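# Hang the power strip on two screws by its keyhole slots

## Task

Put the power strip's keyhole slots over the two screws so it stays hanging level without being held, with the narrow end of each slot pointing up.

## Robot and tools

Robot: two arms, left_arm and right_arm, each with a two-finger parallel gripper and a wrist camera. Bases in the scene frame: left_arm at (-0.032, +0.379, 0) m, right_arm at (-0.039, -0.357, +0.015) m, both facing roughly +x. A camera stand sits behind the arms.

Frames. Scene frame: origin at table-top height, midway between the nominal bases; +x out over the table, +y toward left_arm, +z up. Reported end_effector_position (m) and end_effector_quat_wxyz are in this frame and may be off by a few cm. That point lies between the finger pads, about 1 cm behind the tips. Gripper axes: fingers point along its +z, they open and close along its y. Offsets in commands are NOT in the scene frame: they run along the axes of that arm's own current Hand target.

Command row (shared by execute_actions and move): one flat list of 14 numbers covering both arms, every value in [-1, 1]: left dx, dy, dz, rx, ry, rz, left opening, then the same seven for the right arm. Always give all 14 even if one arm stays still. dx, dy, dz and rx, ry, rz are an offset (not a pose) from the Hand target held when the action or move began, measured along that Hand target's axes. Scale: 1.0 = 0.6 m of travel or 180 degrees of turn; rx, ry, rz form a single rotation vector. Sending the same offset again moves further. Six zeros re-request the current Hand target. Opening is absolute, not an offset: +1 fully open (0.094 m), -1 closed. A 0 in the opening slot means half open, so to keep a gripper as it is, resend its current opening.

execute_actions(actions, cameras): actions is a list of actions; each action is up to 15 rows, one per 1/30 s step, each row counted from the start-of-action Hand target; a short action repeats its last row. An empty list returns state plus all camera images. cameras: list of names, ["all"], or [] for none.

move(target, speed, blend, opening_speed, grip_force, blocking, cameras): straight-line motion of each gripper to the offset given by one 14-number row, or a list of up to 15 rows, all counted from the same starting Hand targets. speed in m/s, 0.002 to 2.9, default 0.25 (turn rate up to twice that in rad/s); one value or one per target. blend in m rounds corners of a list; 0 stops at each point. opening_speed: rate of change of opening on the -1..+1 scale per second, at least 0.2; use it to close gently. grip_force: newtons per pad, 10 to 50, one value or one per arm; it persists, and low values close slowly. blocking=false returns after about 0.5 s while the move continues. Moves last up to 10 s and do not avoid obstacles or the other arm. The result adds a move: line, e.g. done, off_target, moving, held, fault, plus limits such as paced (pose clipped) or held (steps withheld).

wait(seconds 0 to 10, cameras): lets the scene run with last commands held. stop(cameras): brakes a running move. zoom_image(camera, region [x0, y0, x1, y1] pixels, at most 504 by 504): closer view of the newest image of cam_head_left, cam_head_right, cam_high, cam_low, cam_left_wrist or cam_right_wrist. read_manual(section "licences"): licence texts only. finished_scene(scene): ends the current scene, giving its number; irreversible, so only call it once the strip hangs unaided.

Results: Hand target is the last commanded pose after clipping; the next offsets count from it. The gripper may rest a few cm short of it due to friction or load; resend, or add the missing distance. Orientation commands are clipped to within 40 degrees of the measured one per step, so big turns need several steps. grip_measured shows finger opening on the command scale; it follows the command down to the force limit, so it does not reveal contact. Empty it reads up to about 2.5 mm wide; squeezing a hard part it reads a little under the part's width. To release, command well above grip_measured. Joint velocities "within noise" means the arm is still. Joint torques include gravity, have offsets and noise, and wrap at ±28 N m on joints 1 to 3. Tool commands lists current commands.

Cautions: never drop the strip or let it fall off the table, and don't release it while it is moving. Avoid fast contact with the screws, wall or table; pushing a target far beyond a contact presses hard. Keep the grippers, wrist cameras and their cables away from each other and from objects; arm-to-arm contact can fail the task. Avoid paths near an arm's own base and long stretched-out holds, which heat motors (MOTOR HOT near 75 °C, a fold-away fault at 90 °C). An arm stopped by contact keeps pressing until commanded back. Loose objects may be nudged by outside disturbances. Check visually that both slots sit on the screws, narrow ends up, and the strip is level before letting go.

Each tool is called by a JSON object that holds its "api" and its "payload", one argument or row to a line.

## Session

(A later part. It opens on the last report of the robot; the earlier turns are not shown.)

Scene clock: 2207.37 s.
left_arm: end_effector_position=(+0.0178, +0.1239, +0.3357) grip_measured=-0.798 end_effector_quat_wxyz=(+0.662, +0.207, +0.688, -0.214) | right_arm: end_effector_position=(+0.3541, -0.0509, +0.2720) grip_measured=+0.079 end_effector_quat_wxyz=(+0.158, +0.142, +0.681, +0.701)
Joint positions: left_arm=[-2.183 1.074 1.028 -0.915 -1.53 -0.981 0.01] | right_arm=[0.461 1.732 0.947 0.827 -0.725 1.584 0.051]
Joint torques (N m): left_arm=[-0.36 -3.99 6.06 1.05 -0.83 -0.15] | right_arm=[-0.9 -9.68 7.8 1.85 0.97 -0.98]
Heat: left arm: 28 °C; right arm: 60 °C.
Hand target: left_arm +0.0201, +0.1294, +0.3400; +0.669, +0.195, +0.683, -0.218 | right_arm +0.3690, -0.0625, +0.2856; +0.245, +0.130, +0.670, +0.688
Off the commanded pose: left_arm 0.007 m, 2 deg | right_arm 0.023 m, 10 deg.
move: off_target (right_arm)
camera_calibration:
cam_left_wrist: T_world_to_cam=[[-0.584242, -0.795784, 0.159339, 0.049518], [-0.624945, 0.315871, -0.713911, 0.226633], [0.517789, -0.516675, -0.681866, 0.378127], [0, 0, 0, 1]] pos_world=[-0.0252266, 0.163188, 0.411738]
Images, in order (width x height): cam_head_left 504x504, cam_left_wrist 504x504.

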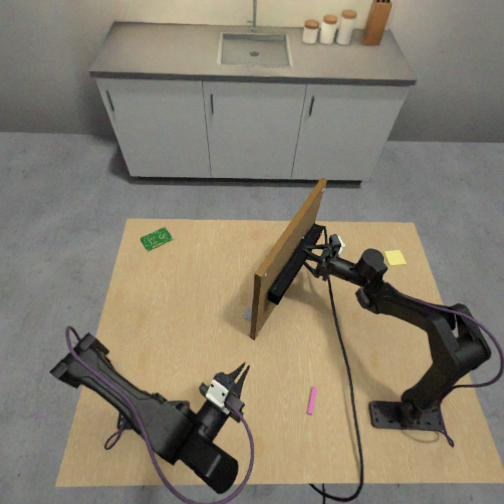

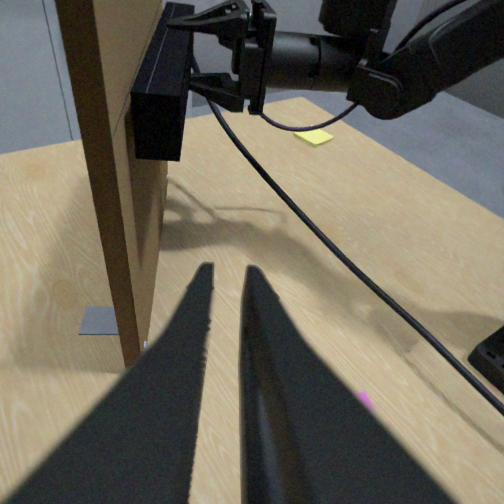

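{"api": "move", "payload": {
  "target": [0,0,0,0,0,0,-0.8,0.001,0.015,0,0,0,0,-0.2],
  "speed": 0.03
}}

{"api": "move", "payload": {
  "target": [0,0,0,0,0,0,-0.8,0.002,0,0.026,0,0,0,-0.2],
  "speed": 0.03,
  "cameras": ["cam_left_wrist","cam_head_left","cam_head_right"]
}}

{"api": "zoom_image", "payload": {
  "camera": "cam_left_wrist",
  "region": [90, 0, 290, 190]
}}

{"api": "zoom_image", "payload": {
  "camera": "cam_head_left",
  "region": [240, 190, 380, 340]
}}

Scene clock: 2262.17 s.
left_arm: end_effector_position=(+0.0178, +0.1239, +0.3357) grip_measured=-0.798 end_effector_quat_wxyz=(+0.662, +0.207, +0.688, -0.214) | right_arm: end_effector_position=(+0.3533, -0.0528, +0.2719) grip_measured=+0.079 end_effector_quat_wxyz=(+0.157, +0.150, +0.687, +0.694)
Joint positions: left_arm=[-2.183 1.074 1.028 -0.915 -1.53 -0.981 0.01] | right_arm=[0.46 1.711 0.947 0.779 -0.716 1.574 0.051]
Joint torques (N m): left_arm=[-0.66 -4.12 5.79 1.04 -0.9 -0.07] | right_arm=[-0.42 -10.02 8.88 1.98 0.93 -0.9]
Heat: left arm: 28 °C; right arm: 51 °C.
Hand target: left_arm +0.0201, +0.1294, +0.3400; +0.669, +0.195, +0.683, -0.218 | right_arm +0.3670, -0.0620, +0.2945; +0.245, +0.129, +0.670, +0.689
Off the commanded pose: left_arm 0.007 m, 2 deg | right_arm 0.028 m, 11 deg.
move: off_target (right_arm)

Scene clock: 2263.07 s.
left_arm: end_effector_position=(+0.0178, +0.1239, +0.3357) grip_measured=-0.798 end_effector_quat_wxyz=(+0.662, +0.207, +0.688, -0.214) | right_arm: end_effector_position=(+0.3527, -0.0496, +0.2717) grip_measured=+0.079 end_effector_quat_wxyz=(+0.159, +0.153, +0.686, +0.693)
Joint positions: left_arm=[-2.183 1.074 1.028 -0.915 -1.53 -0.981 0.01] | right_arm=[0.472 1.709 0.947 0.776 -0.696 1.574 0.051]
Joint torques (N m): left_arm=[-0.57 -3.81 6.13 1.03 -0.83 -0.11] | right_arm=[1.13 -6.9 13.27 1.92 1.01 -0.91]
Heat: left arm: 28 °C; right arm: 51 °C.
Hand target: left_arm +0.0201, +0.1294, +0.3400; +0.669, +0.195, +0.683, -0.218 | right_arm +0.3738, -0.0479, +0.2954; +0.245, +0.129, +0.670, +0.689
Off the commanded pose: left_arm 0.007 m, 2 deg | right_arm 0.032 m, 10 deg.
move: off_target (right_arm)
camera_calibration:
cam_left_wrist: T_world_to_cam=[[-0.584242, -0.795784, 0.159339, 0.049518], [-0.624945, 0.315871, -0.713911, 0.226633], [0.517789, -0.516675, -0.681866, 0.378127], [0, 0, 0, 1]] pos_world=[-0.0252266, 0.163188, 0.411738]
Images, in order (width x height): cam_head_left 504x504, cam_head_right 504x504, cam_left_wrist 504x504.

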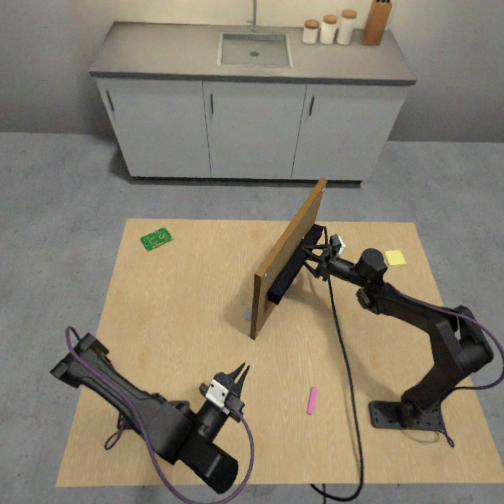

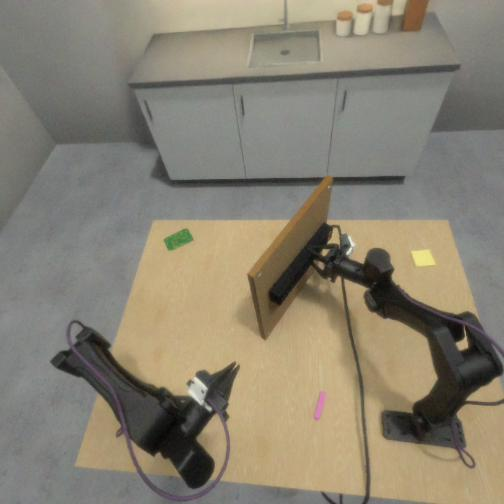

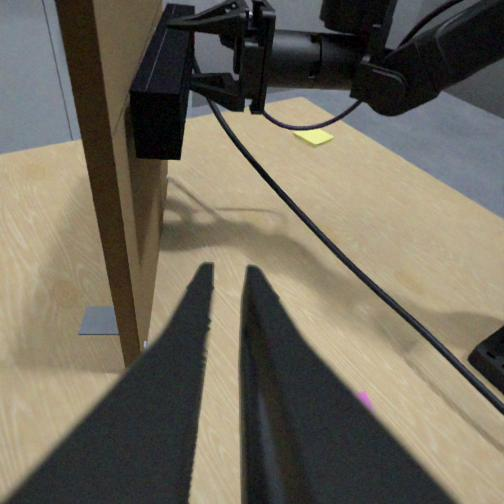

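Scaled by 2.520 from the camera's 504x504 image, which has a finer 720x720 frame.

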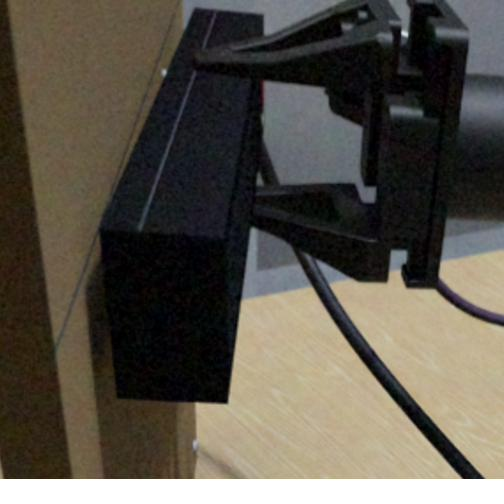

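Scaled by 3.360 from the camera's 504x504 image, which has a finer 720x720 frame.

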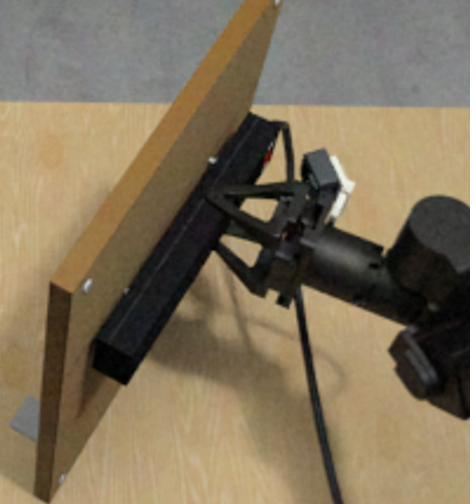

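{"api": "move", "payload": {
  "target": [
    [0,0,0,0,0,0,-0.8,0,0.02,0,0,0,0,-0.2]
  ],
  "speed": 0.03
}}

{"api": "move", "payload": {
  "target": [
    [0,0,0,0,0,0,-0.8,0,0.01,0,0,0,0,-0.2]
  ],
  "speed": 0.03
}}

{"api": "move", "payload": {
  "target": [
    [0,0,0,0,0,0,-0.8,0,0.01,0,0,0,0,-0.2]
  ],
  "speed": 0.03,
  "cameras": ["cam_left_wrist","cam_head_left"]
}}

{"api": "zoom_image", "payload": {
  "camera": "cam_left_wrist",
  "region": [90, 0, 290, 190]
}}

Scene clock: 2270.13 s.
left_arm: end_effector_position=(+0.0178, +0.1239, +0.3357) grip_measured=-0.798 end_effector_quat_wxyz=(+0.662, +0.207, +0.688, -0.214) | right_arm: end_effector_position=(+0.3538, -0.0486, +0.2709) grip_measured=+0.079 end_effector_quat_wxyz=(+0.152, +0.160, +0.691, +0.688)
Joint positions: left_arm=[-2.183 1.074 1.028 -0.915 -1.53 -0.981 0.01] | right_arm=[0.474 1.706 0.962 0.734 -0.694 1.574 0.051]
Joint torques (N m): left_arm=[-0.66 -3.95 6.23 1.07 -0.83 -0.13] | right_arm=[1.25 -8.98 13.49 1.87 1.02 -0.86]
Heat: left arm: 28 °C; right arm: 50 °C.
Hand target: left_arm +0.0201, +0.1294, +0.3400; +0.669, +0.195, +0.683, -0.218 | right_arm +0.3720, -0.0478, +0.3073; +0.245, +0.129, +0.670, +0.689
Off the commanded pose: left_arm 0.007 m, 2 deg | right_arm 0.041 m, 11 deg.
move: off_target (right_arm)

Scene clock: 2271.07 s.
left_arm: end_effector_position=(+0.0178, +0.1239, +0.3357) grip_measured=-0.798 end_effector_quat_wxyz=(+0.662, +0.207, +0.688, -0.214) | right_arm: end_effector_position=(+0.3534, -0.0486, +0.2705) grip_measured=+0.079 end_effector_quat_wxyz=(+0.149, +0.167, +0.696, +0.682)
Joint positions: left_arm=[-2.183 1.074 1.028 -0.915 -1.53 -0.981 0.01] | right_arm=[0.476 1.695 0.969 0.694 -0.687 1.57 0.051]
Joint torques (N m): left_arm=[-0.64 -3.97 5.94 1.08 -0.83 -0.21] | right_arm=[1.26 -9.55 13.75 2.04 0.97 -0.83]
Heat: left arm: 28 °C; right arm: 50 °C.
Hand target: left_arm +0.0201, +0.1294, +0.3400; +0.669, +0.195, +0.683, -0.218 | right_arm +0.3709, -0.0476, +0.3132; +0.245, +0.129, +0.670, +0.689
Off the commanded pose: left_arm 0.007 m, 2 deg | right_arm 0.046 m, 12 deg.
move: off_target (right_arm)

Scene clock: 2271.83 s.
left_arm: end_effector_position=(+0.0178, +0.1239, +0.3357) grip_measured=-0.798 end_effector_quat_wxyz=(+0.662, +0.207, +0.688, -0.214) | right_arm: end_effector_position=(+0.3534, -0.0489, +0.2702) grip_measured=+0.079 end_effector_quat_wxyz=(+0.147, +0.173, +0.700, +0.677)
Joint positions: left_arm=[-2.183 1.074 1.028 -0.915 -1.53 -0.981 0.01] | right_arm=[0.478 1.685 0.975 0.658 -0.678 1.566 0.051]
Joint torques (N m): left_arm=[-0.72 -3.89 6.22 1.03 -0.87 -0.11] | right_arm=[1.21 -9.98 14.05 2.19 0.9 -0.81]
Heat: left arm: 28 °C; right arm: 50 °C.
Hand target: left_arm +0.0201, +0.1294, +0.3400; +0.669, +0.195, +0.683, -0.218 | right_arm +0.3700, -0.0476, +0.3190; +0.245, +0.130, +0.670, +0.688
Off the commanded pose: left_arm 0.007 m, 2 deg | right_arm 0.052 m, 13 deg.
move: off_target (right_arm)
camera_calibration:
cam_left_wrist: T_world_to_cam=[[-0.584242, -0.795784, 0.159339, 0.049518], [-0.624945, 0.315871, -0.713911, 0.226633], [0.517789, -0.516675, -0.681866, 0.378127], [0, 0, 0, 1]] pos_world=[-0.0252266, 0.163188, 0.411738]
Images, in order (width x height): cam_head_left 504x504, cam_left_wrist 504x504.

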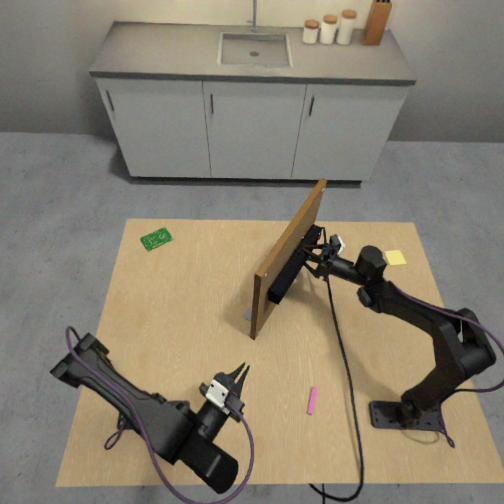

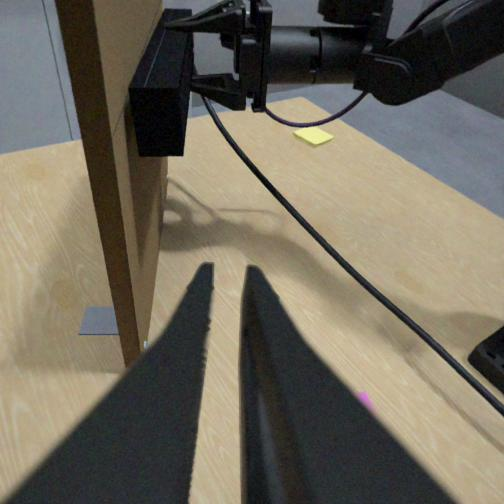

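Scaled by 2.520 from the camera's 504x504 image, which has a finer 720x720 frame.

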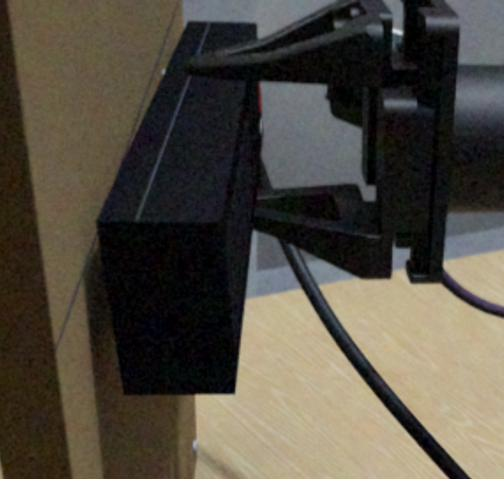

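{"api": "move", "payload": {
  "target": [
    [0,0,0,0,0,0,-0.8,0,0,-0.045,0,0,0,-0.2]
  ],
  "speed": 0.05,
  "cameras": ["cam_left_wrist"]
}}

{"api": "zoom_image", "payload": {
  "camera": "cam_left_wrist",
  "region": [90, 0, 290, 190]
}}

Scene clock: 2292.77 s.
left_arm: end_effector_position=(+0.0178, +0.1239, +0.3357) grip_measured=-0.798 end_effector_quat_wxyz=(+0.662, +0.207, +0.688, -0.214) | right_arm: end_effector_position=(+0.3502, -0.0585, +0.2663) grip_measured=+0.079 end_effector_quat_wxyz=(+0.162, +0.176, +0.710, +0.663)
Joint positions: left_arm=[-2.183 1.074 1.028 -0.915 -1.53 -0.981 0.01] | right_arm=[0.468 1.644 0.946 0.609 -0.662 1.52 0.051]
Joint torques (N m): left_arm=[-0.7 -3.79 6.01 1.06 -0.83 -0.13] | right_arm=[-1.74 -12.25 9.13 2.68 0.3 -0.45]
Heat: left arm: 28 °C; right arm: 52 °C.
Hand target: left_arm +0.0201, +0.1294, +0.3400; +0.669, +0.195, +0.683, -0.218 | right_arm +0.3562, -0.0707, +0.3174; +0.245, +0.129, +0.670, +0.689
Off the commanded pose: left_arm 0.007 m, 2 deg | right_arm 0.053 m, 12 deg.
move: off_target (right_arm)
camera_calibration:
cam_left_wrist: T_world_to_cam=[[-0.584242, -0.795784, 0.159339, 0.049518], [-0.624945, 0.315871, -0.713911, 0.226633], [0.517789, -0.516675, -0.681866, 0.378127], [0, 0, 0, 1]] pos_world=[-0.0252266, 0.163188, 0.411738]
Images, in order (width x height): cam_left_wrist 504x504.

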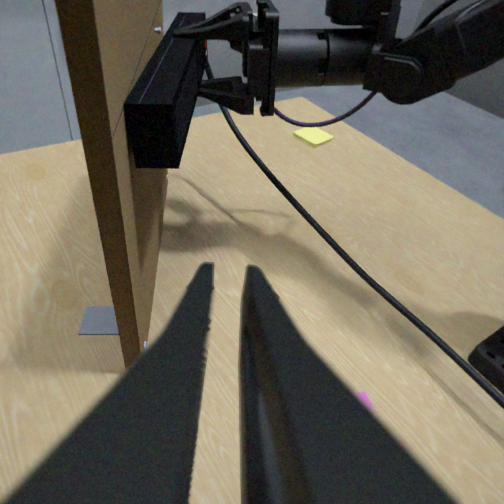

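Scaled by 2.520 from the camera's 504x504 image, which has a finer 720x720 frame.

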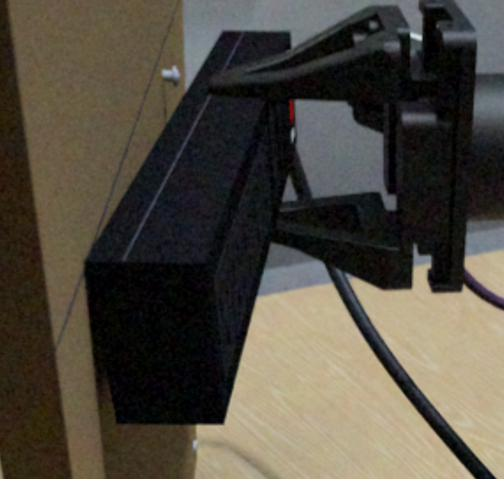

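{"api": "move", "payload": {
  "target": [
    [0,0,0,0,0,0,-0.8,0,0.03,-0.012,-0.03,0.028,0,-0.2]
  ],
  "speed": 0.05,
  "cameras": ["cam_left_wrist"]
}}

{"api": "zoom_image", "payload": {
  "camera": "cam_left_wrist",
  "region": [90, 0, 290, 190]
}}

Scene clock: 2308.70 s.
left_arm: end_effector_position=(+0.0178, +0.1239, +0.3357) grip_measured=-0.798 end_effector_quat_wxyz=(+0.662, +0.207, +0.688, -0.214) | right_arm: end_effector_position=(+0.3473, -0.0712, +0.2889) grip_measured=+0.079 end_effector_quat_wxyz=(+0.152, +0.149, +0.687, +0.695)
Joint positions: left_arm=[-2.183 1.074 1.028 -0.915 -1.53 -0.981 0.01] | right_arm=[0.414 1.636 0.939 0.715 -0.77 1.582 0.051]
Joint torques (N m): left_arm=[-0.38 -4.05 6.16 1.08 -0.92 -0.12] | right_arm=[-1.26 -9.01 10.33 2.9 0 -0.35]
Heat: left arm: 28 °C; right arm: 57 °C.
Hand target: left_arm +0.0201, +0.1294, +0.3400; +0.669, +0.195, +0.683, -0.218 | right_arm +0.3496, -0.0766, +0.3344; +0.221, +0.087, +0.647, +0.724
Off the commanded pose: left_arm 0.007 m, 2 deg | right_arm 0.046 m, 12 deg.
move: off_target (right_arm)
camera_calibration:
cam_left_wrist: T_world_to_cam=[[-0.584242, -0.795784, 0.159339, 0.049518], [-0.624945, 0.315871, -0.713911, 0.226633], [0.517789, -0.516675, -0.681866, 0.378127], [0, 0, 0, 1]] pos_world=[-0.0252266, 0.163188, 0.411738]
Images, in order (width x height): cam_left_wrist 504x504.

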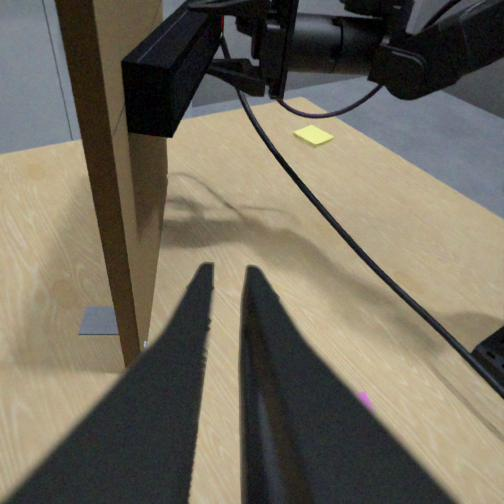

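Scaled by 2.520 from the camera's 504x504 image, which has a finer 720x720 frame.

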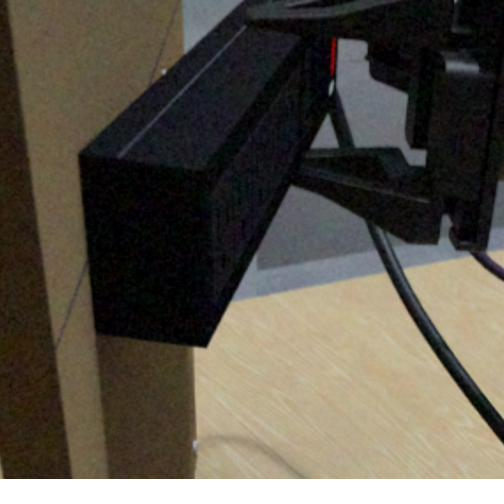

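{"api": "move", "payload": {
  "target": [
    [0,0,0,0,0,0,-0.8,0,0.012,0,0,-0.01,-0.028,-0.2],
    [0,0,0,0,0,0,-0.8,0,0.012,0.035,0,-0.02,-0.028,-0.2]
  ],
  "speed": 0.04,
  "cameras": ["cam_left_wrist","cam_head_left","cam_head_right"]
}}

{"api": "zoom_image", "payload": {
  "camera": "cam_left_wrist",
  "region": [90, 0, 290, 190]
}}

{"api": "zoom_image", "payload": {
  "camera": "cam_head_left",
  "region": [240, 190, 380, 340]
}}

{"api": "zoom_image", "payload": {
  "camera": "cam_head_right",
  "region": [240, 190, 380, 340]
}}

Scene clock: 2331.87 s.
left_arm: end_effector_position=(+0.0178, +0.1239, +0.3357) grip_measured=-0.798 end_effector_quat_wxyz=(+0.662, +0.207, +0.688, -0.214) | right_arm: end_effector_position=(+0.3401, -0.0566, +0.2899) grip_measured=+0.079 end_effector_quat_wxyz=(+0.176, +0.122, +0.691, +0.690)
Joint positions: left_arm=[-2.183 1.074 1.028 -0.915 -1.53 -0.981 0.01] | right_arm=[0.461 1.634 0.939 0.715 -0.729 1.509 0.051]
Joint torques (N m): left_arm=[-0.66 -4.01 5.97 1.05 -0.82 -0.1] | right_arm=[0.43 -8.85 13.61 2.64 0.85 -0.46]
Heat: left arm: 28 °C; right arm: 59 °C.
Hand target: left_arm +0.0201, +0.1294, +0.3400; +0.669, +0.195, +0.683, -0.218 | right_arm +0.3568, -0.0582, +0.3445; +0.273, +0.082, +0.643, +0.711
Off the commanded pose: left_arm 0.007 m, 2 deg | right_arm 0.057 m, 13 deg.
move: off_target (right_arm)
camera_calibration:
cam_left_wrist: T_world_to_cam=[[-0.584242, -0.795784, 0.159339, 0.049518], [-0.624945, 0.315871, -0.713911, 0.226633], [0.517789, -0.516675, -0.681866, 0.378127], [0, 0, 0, 1]] pos_world=[-0.0252266, 0.163188, 0.411738]
Images, in order (width x height): cam_head_left 504x504, cam_head_right 504x504, cam_left_wrist 504x504.

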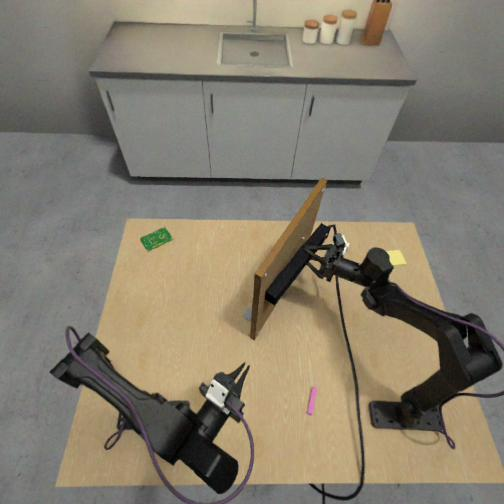

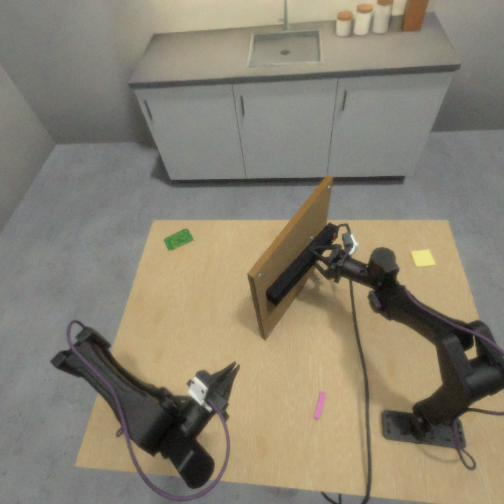

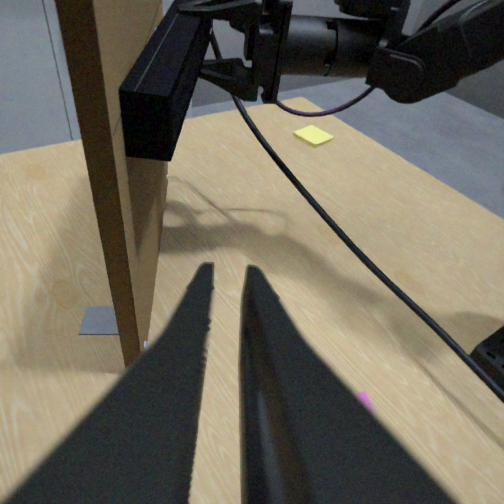

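Scaled by 2.520 from the camera's 504x504 image, which has a finer 720x720 frame.

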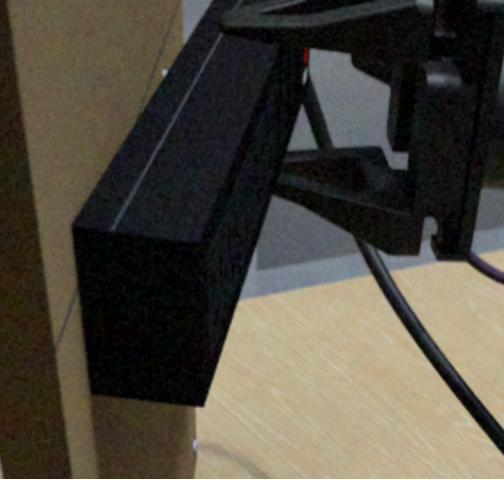

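Scaled by 3.360 from the camera's 504x504 image, which has a finer 720x720 frame.

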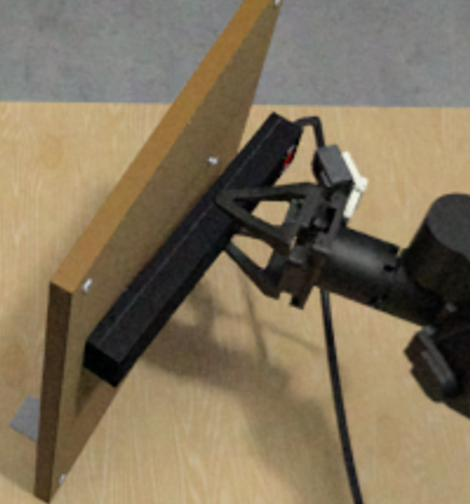

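Scaled by 3.360 from the camera's 504x504 image, which has a finer 720x720 frame.

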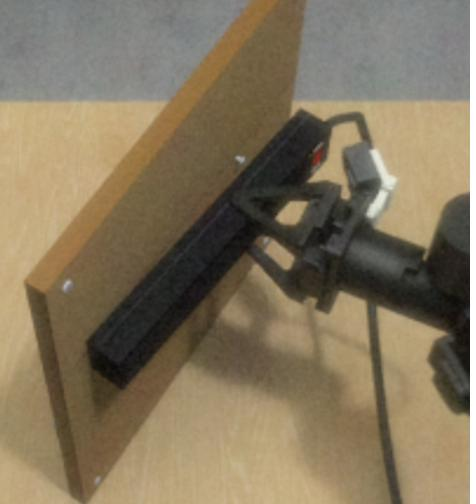

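{"api": "move", "payload": {
  "target": [
    [0,0,0,0,0,0,-0.8,-0.018,-0.004,-0.005,0,0.04,0,-0.2]
  ],
  "speed": 0.05,
  "cameras": ["cam_left_wrist","cam_head_left","cam_head_right"]
}}

{"api": "zoom_image", "payload": {
  "camera": "cam_head_left",
  "region": [240, 190, 380, 340]
}}

{"api": "zoom_image", "payload": {
  "camera": "cam_head_right",
  "region": [240, 190, 380, 340]
}}

{"api": "zoom_image", "payload": {
  "camera": "cam_left_wrist",
  "region": [90, 0, 290, 190]
}}

Scene clock: 2357.63 s.
left_arm: end_effector_position=(+0.0178, +0.1239, +0.3357) grip_measured=-0.798 end_effector_quat_wxyz=(+0.662, +0.207, +0.688, -0.214) | right_arm: end_effector_position=(+0.3490, -0.0636, +0.2952) grip_measured=+0.079 end_effector_quat_wxyz=(+0.150, +0.097, +0.698, +0.694)
Joint positions: left_arm=[-2.183 1.074 1.028 -0.915 -1.53 -0.981 0.01] | right_arm=[0.404 1.676 1.017 0.67 -0.858 1.504 0.051]
Joint torques (N m): left_arm=[-0.44 -4.12 6.15 1.09 -0.86 -0.09] | right_arm=[-1.47 -7.35 15.25 2.63 0.15 -0.46]
Heat: left arm: 28 °C; right arm: 58 °C.
Hand target: left_arm +0.0201, +0.1294, +0.3400; +0.669, +0.195, +0.683, -0.218 | right_arm +0.3651, -0.0660, +0.3444; +0.232, +0.037, +0.659, +0.715
Off the commanded pose: left_arm 0.007 m, 2 deg | right_arm 0.052 m, 13 deg.
move: off_target (right_arm)
camera_calibration:
cam_left_wrist: T_world_to_cam=[[-0.584242, -0.795784, 0.159339, 0.049518], [-0.624945, 0.315871, -0.713911, 0.226633], [0.517789, -0.516675, -0.681866, 0.378127], [0, 0, 0, 1]] pos_world=[-0.0252266, 0.163188, 0.411738]
Images, in order (width x height): cam_head_left 504x504, cam_head_right 504x504, cam_left_wrist 504x504.

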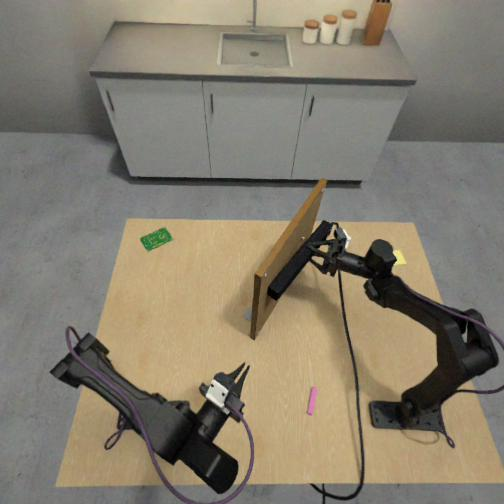

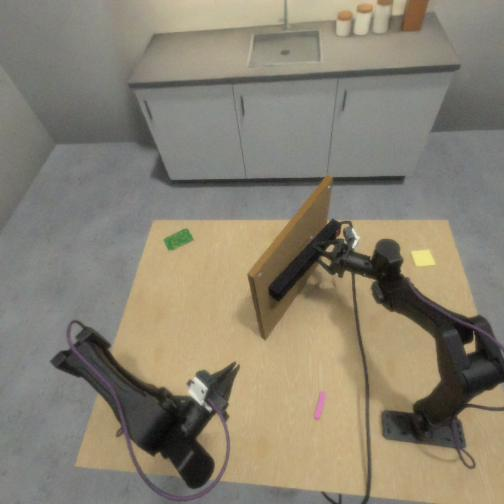

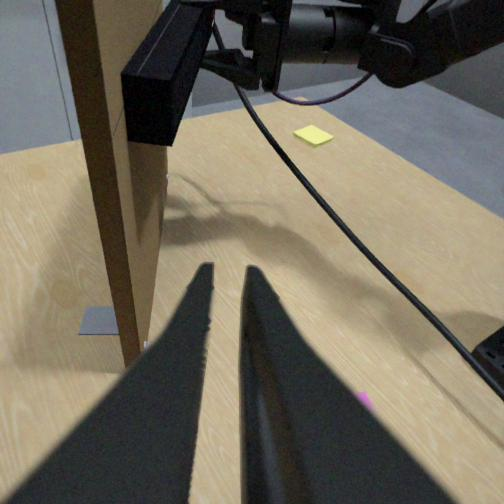

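Scaled by 3.360 from the camera's 504x504 image, which has a finer 720x720 frame.

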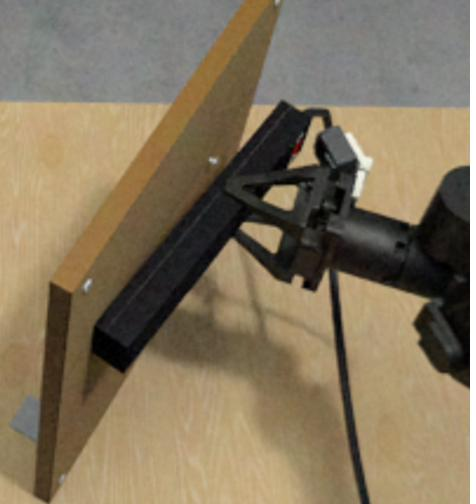

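Scaled by 3.360 from the camera's 504x504 image, which has a finer 720x720 frame.

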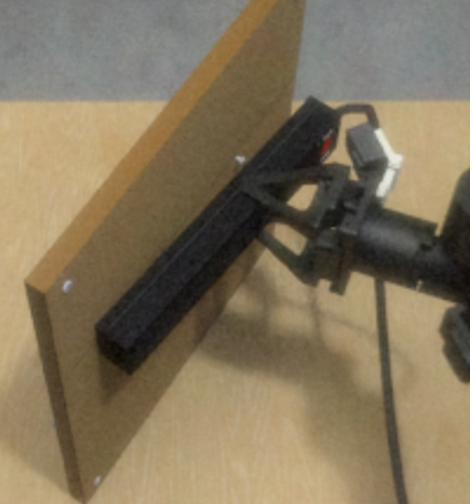

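Scaled by 2.520 from the camera's 504x504 image, which has a finer 720x720 frame.

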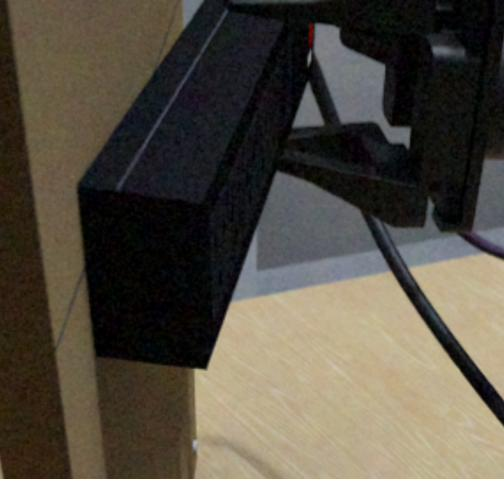

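{"api": "move", "payload": {
  "target": [
    [0,0,0,0,0,0,-0.8,0,0,0.04,0,-0.02,0,-0.2]
  ],
  "speed": 0.05,
  "cameras": ["cam_left_wrist","cam_head_left","cam_head_right"]
}}

{"api": "zoom_image", "payload": {
  "camera": "cam_head_left",
  "region": [240, 190, 380, 340]
}}

{"api": "zoom_image", "payload": {
  "camera": "cam_head_right",
  "region": [240, 190, 380, 340]
}}

{"api": "zoom_image", "payload": {
  "camera": "cam_left_wrist",
  "region": [90, 0, 290, 190]
}}

Scene clock: 2376.57 s.
left_arm: end_effector_position=(+0.0178, +0.1239, +0.3357) grip_measured=-0.798 end_effector_quat_wxyz=(+0.662, +0.207, +0.688, -0.214) | right_arm: end_effector_position=(+0.3495, -0.0514, +0.2948) grip_measured=+0.079 end_effector_quat_wxyz=(+0.149, +0.104, +0.699, +0.692)
Joint positions: left_arm=[-2.183 1.074 1.028 -0.915 -1.53 -0.981 0.01] | right_arm=[0.44 1.687 1.036 0.654 -0.814 1.507 0.051]
Joint torques (N m): left_arm=[-0.32 -3.79 5.91 1.02 -0.85 -0.11] | right_arm=[1.46 -6.91 15.98 2.74 0.96 -0.52]
Heat: left arm: 28 °C; right arm: 57 °C.
Hand target: left_arm +0.0201, +0.1294, +0.3400; +0.669, +0.195, +0.683, -0.218 | right_arm +0.3738, -0.0440, +0.3475; +0.252, +0.059, +0.651, +0.713
Off the commanded pose: left_arm 0.007 m, 2 deg | right_arm 0.058 m, 14 deg.
move: off_target (right_arm)
camera_calibration:
cam_left_wrist: T_world_to_cam=[[-0.584242, -0.795784, 0.159339, 0.049518], [-0.624945, 0.315871, -0.713911, 0.226633], [0.517789, -0.516675, -0.681866, 0.378127], [0, 0, 0, 1]] pos_world=[-0.0252266, 0.163188, 0.411738]
Images, in order (width x height): cam_head_left 504x504, cam_head_right 504x504, cam_left_wrist 504x504.

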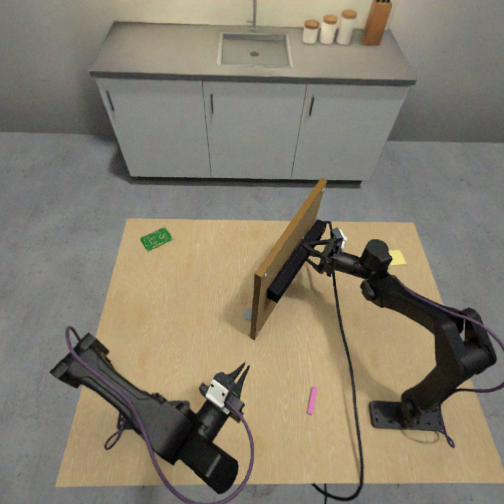

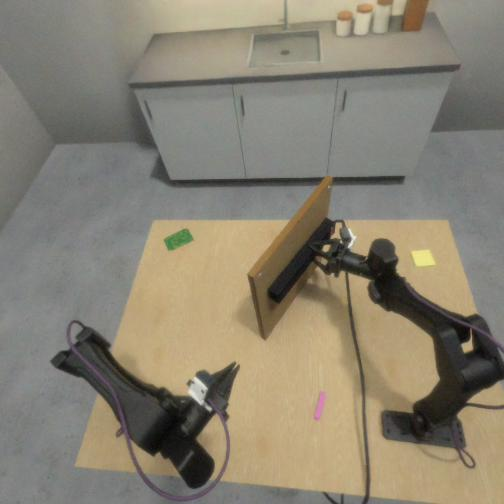

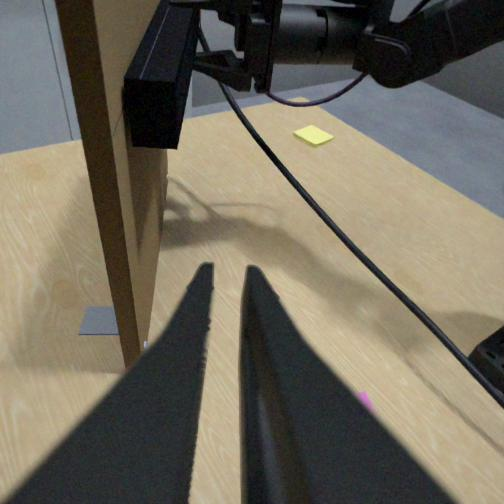

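Scaled by 3.360 from the camera's 504x504 image, which has a finer 720x720 frame.

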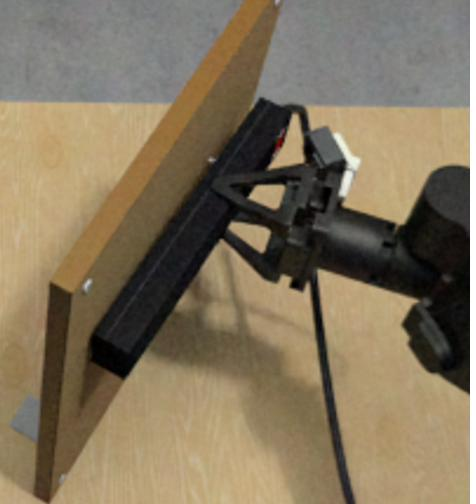

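Scaled by 3.360 from the camera's 504x504 image, which has a finer 720x720 frame.

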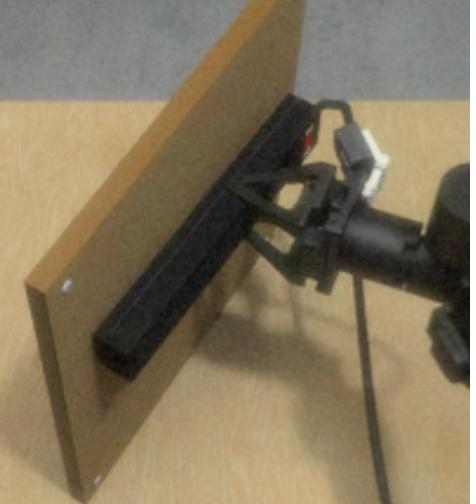

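Scaled by 2.520 from the camera's 504x504 image, which has a finer 720x720 frame.

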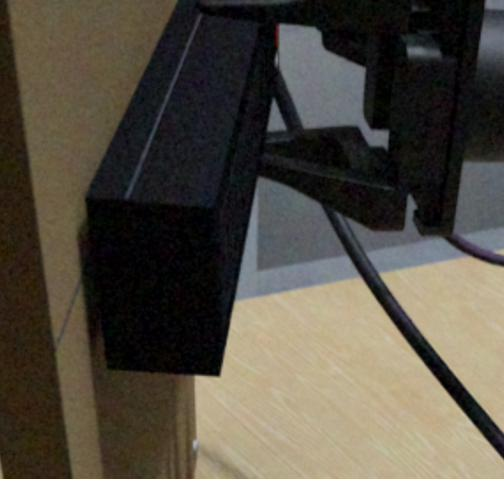

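{"api": "move", "payload": {
  "target": [
    [0,0,0,0,0,0,-0.8,0,0,0.035,0,-0.02,0,-0.2]
  ],
  "speed": 0.05,
  "cameras": ["cam_left_wrist","cam_head_left","cam_head_right"]
}}

{"api": "zoom_image", "payload": {
  "camera": "cam_head_left",
  "region": [240, 190, 380, 340]
}}

{"api": "zoom_image", "payload": {
  "camera": "cam_head_right",
  "region": [240, 190, 380, 340]
}}

{"api": "zoom_image", "payload": {
  "camera": "cam_left_wrist",
  "region": [90, 0, 290, 190]
}}

Scene clock: 2394.17 s.
left_arm: end_effector_position=(+0.0178, +0.1239, +0.3357) grip_measured=-0.798 end_effector_quat_wxyz=(+0.662, +0.207, +0.688, -0.214) | right_arm: end_effector_position=(+0.3540, -0.0462, +0.2937) grip_measured=+0.079 end_effector_quat_wxyz=(+0.159, +0.126, +0.698, +0.687)
Joint positions: left_arm=[-2.183 1.074 1.028 -0.915 -1.53 -0.981 0.01] | right_arm=[0.465 1.687 1.04 0.639 -0.742 1.516 0.051]
Joint torques (N m): left_arm=[-0.75 -3.97 6.15 1.06 -0.84 -0.11] | right_arm=[4.66 -5.57 17.95 2.89 1.41 -0.56]
Heat: left arm: 28 °C; right arm: 61 °C.
Hand target: left_arm +0.0201, +0.1294, +0.3400; +0.669, +0.195, +0.683, -0.218 | right_arm +0.3825, -0.0251, +0.3506; +0.273, +0.082, +0.643, +0.711
Off the commanded pose: left_arm 0.007 m, 2 deg | right_arm 0.067 m, 16 deg.
move: off_target (right_arm)
camera_calibration:
cam_left_wrist: T_world_to_cam=[[-0.584242, -0.795784, 0.159339, 0.049518], [-0.624945, 0.315871, -0.713911, 0.226633], [0.517789, -0.516675, -0.681866, 0.378127], [0, 0, 0, 1]] pos_world=[-0.0252266, 0.163188, 0.411738]
Images, in order (width x height): cam_head_left 504x504, cam_head_right 504x504, cam_left_wrist 504x504.

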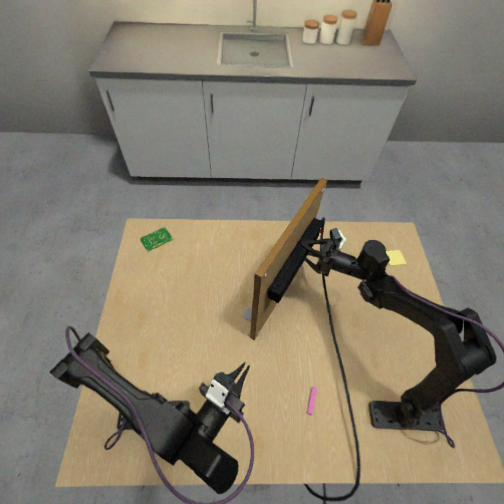

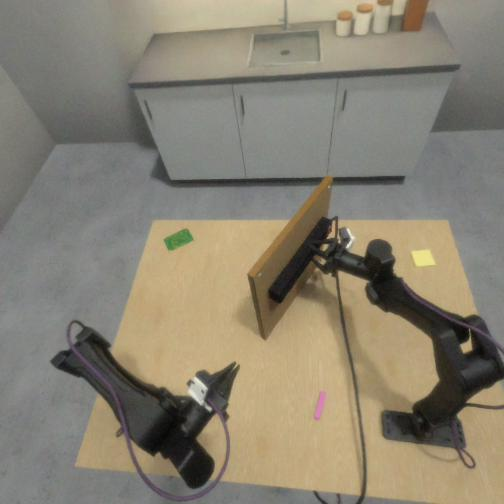

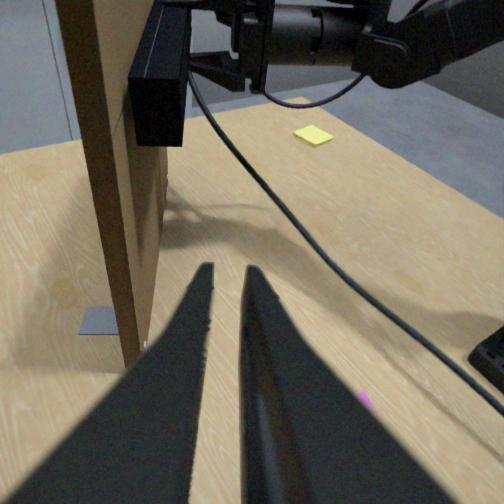

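Scaled by 3.360 from the camera's 504x504 image, which has a finer 720x720 frame.

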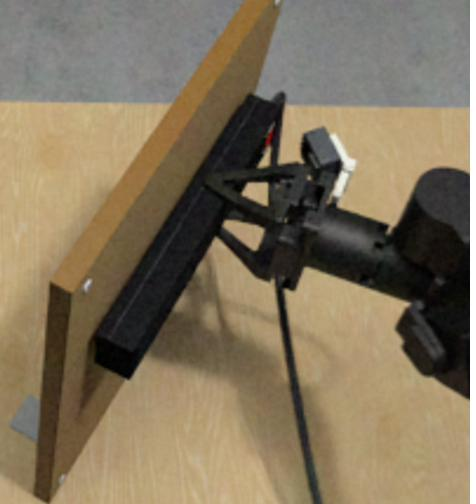

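Scaled by 3.360 from the camera's 504x504 image, which has a finer 720x720 frame.

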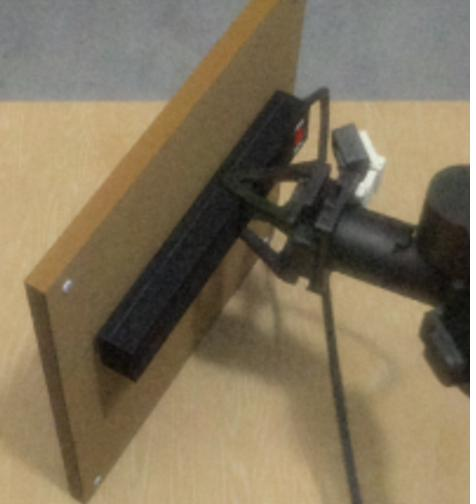

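Scaled by 2.520 from the camera's 504x504 image, which has a finer 720x720 frame.

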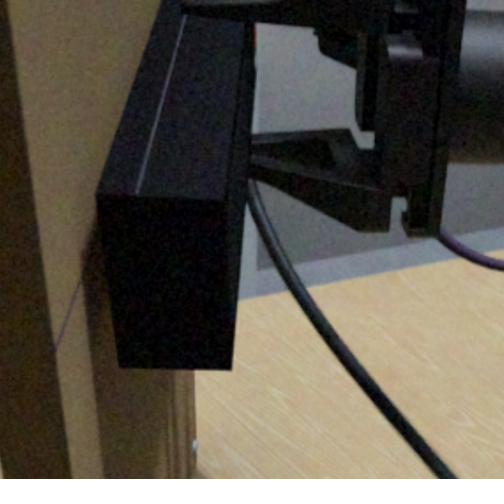

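{"api": "move", "payload": {
  "target": [
    [0,0,0,0,0,0,-0.8,-0.005,0,-0.03,0,0,0,-0.2],
    [0,0,0,0,0,0,-0.8,-0.008,-0.02,-0.03,0,0,0,-0.2]
  ],
  "speed": 0.03
}}

{"api": "move", "payload": {
  "target": [
    [0,0,0,0,0,0,-0.8,0,-0.015,0.0,0,0,0,-0.2]
  ],
  "speed": 0.03
}}

{"api": "move", "payload": {
  "target": [
    [0,0,0,0,0,0,-0.8,0,-0.015,0.01,0,0,0,-0.2]
  ],
  "speed": 0.03,
  "cameras": ["cam_left_wrist"]
}}

{"api": "zoom_image", "payload": {
  "camera": "cam_left_wrist",
  "region": [90, 0, 290, 190]
}}

Scene clock: 2421.20 s.
left_arm: end_effector_position=(+0.0178, +0.1239, +0.3357) grip_measured=-0.798 end_effector_quat_wxyz=(+0.662, +0.207, +0.688, -0.214) | right_arm: end_effector_position=(+0.3542, -0.0468, +0.2936) grip_measured=+0.079 end_effector_quat_wxyz=(+0.159, +0.125, +0.698, +0.687)
Joint positions: left_arm=[-2.183 1.074 1.028 -0.915 -1.53 -0.981 0.01] | right_arm=[0.462 1.689 1.04 0.641 -0.747 1.515 0.051]
Joint torques (N m): left_arm=[-0.46 -4.08 6.11 1.07 -0.85 -0.14] | right_arm=[1.03 -5.63 13.67 3.14 1.09 -0.6]
Heat: left arm: 28 °C; right arm: 59 °C.
Hand target: left_arm +0.0201, +0.1294, +0.3400; +0.669, +0.195, +0.683, -0.218 | right_arm +0.3816, -0.0428, +0.3372; +0.273, +0.082, +0.643, +0.711
Off the commanded pose: left_arm 0.007 m, 2 deg | right_arm 0.052 m, 16 deg.
move: off_target (right_arm)

Scene clock: 2422.17 s.
left_arm: end_effector_position=(+0.0178, +0.1239, +0.3357) grip_measured=-0.798 end_effector_quat_wxyz=(+0.662, +0.207, +0.688, -0.214) | right_arm: end_effector_position=(+0.3543, -0.0467, +0.2929) grip_measured=+0.079 end_effector_quat_wxyz=(+0.156, +0.116, +0.695, +0.692)
Joint positions: left_arm=[-2.183 1.074 1.028 -0.915 -1.53 -0.981 0.01] | right_arm=[0.456 1.703 1.04 0.672 -0.77 1.521 0.051]
Joint torques (N m): left_arm=[-0.55 -3.97 6.02 1.04 -0.9 -0.06] | right_arm=[1.36 -4.78 13.04 3.05 1.25 -0.69]
Heat: left arm: 28 °C; right arm: 59 °C.
Hand target: left_arm +0.0201, +0.1294, +0.3400; +0.669, +0.195, +0.683, -0.218 | right_arm +0.3840, -0.0425, +0.3285; +0.273, +0.082, +0.643, +0.711
Off the commanded pose: left_arm 0.007 m, 2 deg | right_arm 0.047 m, 15 deg.
move: off_target (right_arm)

Scene clock: 2423.33 s.
left_arm: end_effector_position=(+0.0178, +0.1239, +0.3357) grip_measured=-0.798 end_effector_quat_wxyz=(+0.662, +0.207, +0.688, -0.214) | right_arm: end_effector_position=(+0.3544, -0.0464, +0.2917) grip_measured=+0.079 end_effector_quat_wxyz=(+0.150, +0.103, +0.691, +0.700)
Joint positions: left_arm=[-2.183 1.074 1.028 -0.915 -1.53 -0.981 0.01] | right_arm=[0.447 1.727 1.04 0.723 -0.807 1.533 0.051]
Joint torques (N m): left_arm=[-0.73 -4.04 5.86 1.08 -0.82 -0.14] | right_arm=[2.56 -4.1 13.97 2.88 1.64 -0.75]
Heat: left arm: 28 °C; right arm: 60 °C.
Hand target: left_arm +0.0201, +0.1294, +0.3400; +0.669, +0.195, +0.683, -0.218 | right_arm +0.3894, -0.0371, +0.3208; +0.272, +0.082, +0.643, +0.711
Off the commanded pose: left_arm 0.007 m, 2 deg | right_arm 0.046 m, 15 deg.
move: off_target (right_arm)
camera_calibration:
cam_left_wrist: T_world_to_cam=[[-0.584242, -0.795784, 0.159339, 0.049518], [-0.624945, 0.315871, -0.713911, 0.226633], [0.517789, -0.516675, -0.681866, 0.378127], [0, 0, 0, 1]] pos_world=[-0.0252266, 0.163188, 0.411738]
Images, in order (width x height): cam_left_wrist 504x504.

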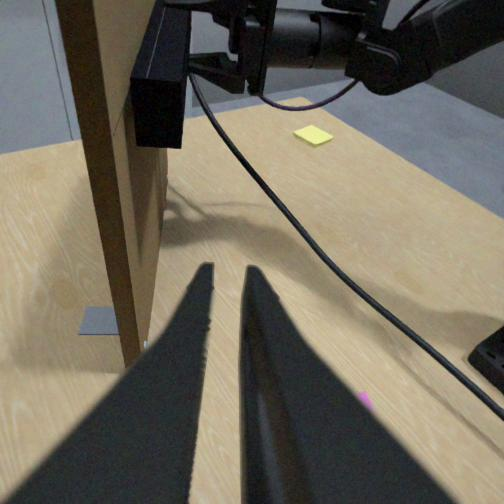

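Scaled by 2.520 from the camera's 504x504 image, which has a finer 720x720 frame.

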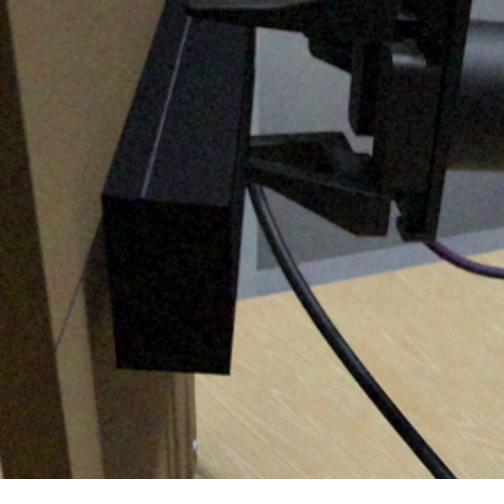

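{"api": "move", "payload": {
  "target": [0.133,-0.023,0.181,-0.003,-0.145,0.013,-0.8,0,0,-0.03,0,0,0,-0.2],
  "speed": 0.1,
  "cameras": ["cam_left_wrist"]
}}

{"api": "zoom_image", "payload": {
  "camera": "cam_left_wrist",
  "region": [60, 0, 360, 250]
}}

Scene clock: 2464.83 s.
left_arm: end_effector_position=(+0.0997, +0.0498, +0.2488) grip_measured=-0.798 end_effector_quat_wxyz=(+0.744, +0.226, +0.590, -0.218) | right_arm: end_effector_position=(+0.3541, -0.0481, +0.2913) grip_measured=+0.079 end_effector_quat_wxyz=(+0.160, +0.097, +0.688, +0.701)
Joint positions: left_arm=[-1.648 1.469 0.359 1.458 -0.936 0.365 0.01] | right_arm=[0.445 1.727 1.026 0.752 -0.803 1.522 0.051]
Joint torques (N m): left_arm=[0.7 -3.67 4.59 2.76 0.37 0.08] | right_arm=[0.18 -6.52 9.99 2.87 1.38 -0.62]
Heat: left arm: 29 °C; right arm: 64 °C.
Hand target: left_arm +0.1002, +0.0552, +0.2597; +0.811, +0.151, +0.511, -0.240 | right_arm +0.3809, -0.0527, +0.3180; +0.273, +0.081, +0.643, +0.711
Off the commanded pose: left_arm 0.012 m, 15 deg | right_arm 0.038 m, 14 deg.
joint sent to its limit (left arm) — joint 4 (wrist pitch), upper limit. The joint targets are off in orientation, not in position.
move: off_target (left_arm, right_arm)
camera_calibration:
cam_left_wrist: T_world_to_cam=[[-0.640921, -0.766049, 0.048884, 0.0838431], [-0.41403, 0.29137, -0.86237, 0.256383], [0.646375, -0.57295, -0.503912, 0.183832], [0, 0, 0, 1]] pos_world=[0.0410621, 0.0948525, 0.309634]
Images, in order (width x height): cam_left_wrist 504x504.

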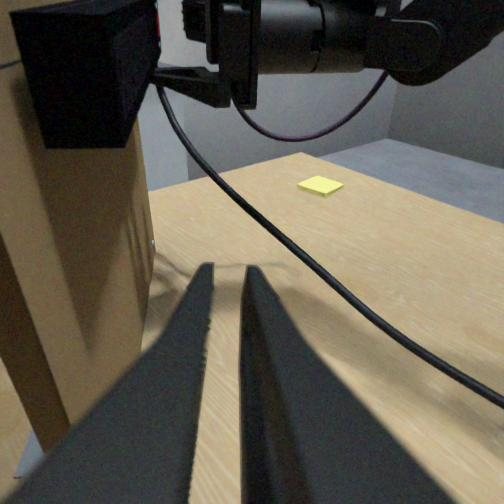

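Scaled by 1.680 from the camera's 504x504 image, which has a finer 720x720 frame.

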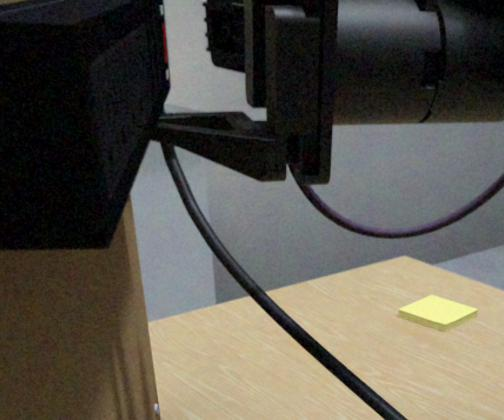

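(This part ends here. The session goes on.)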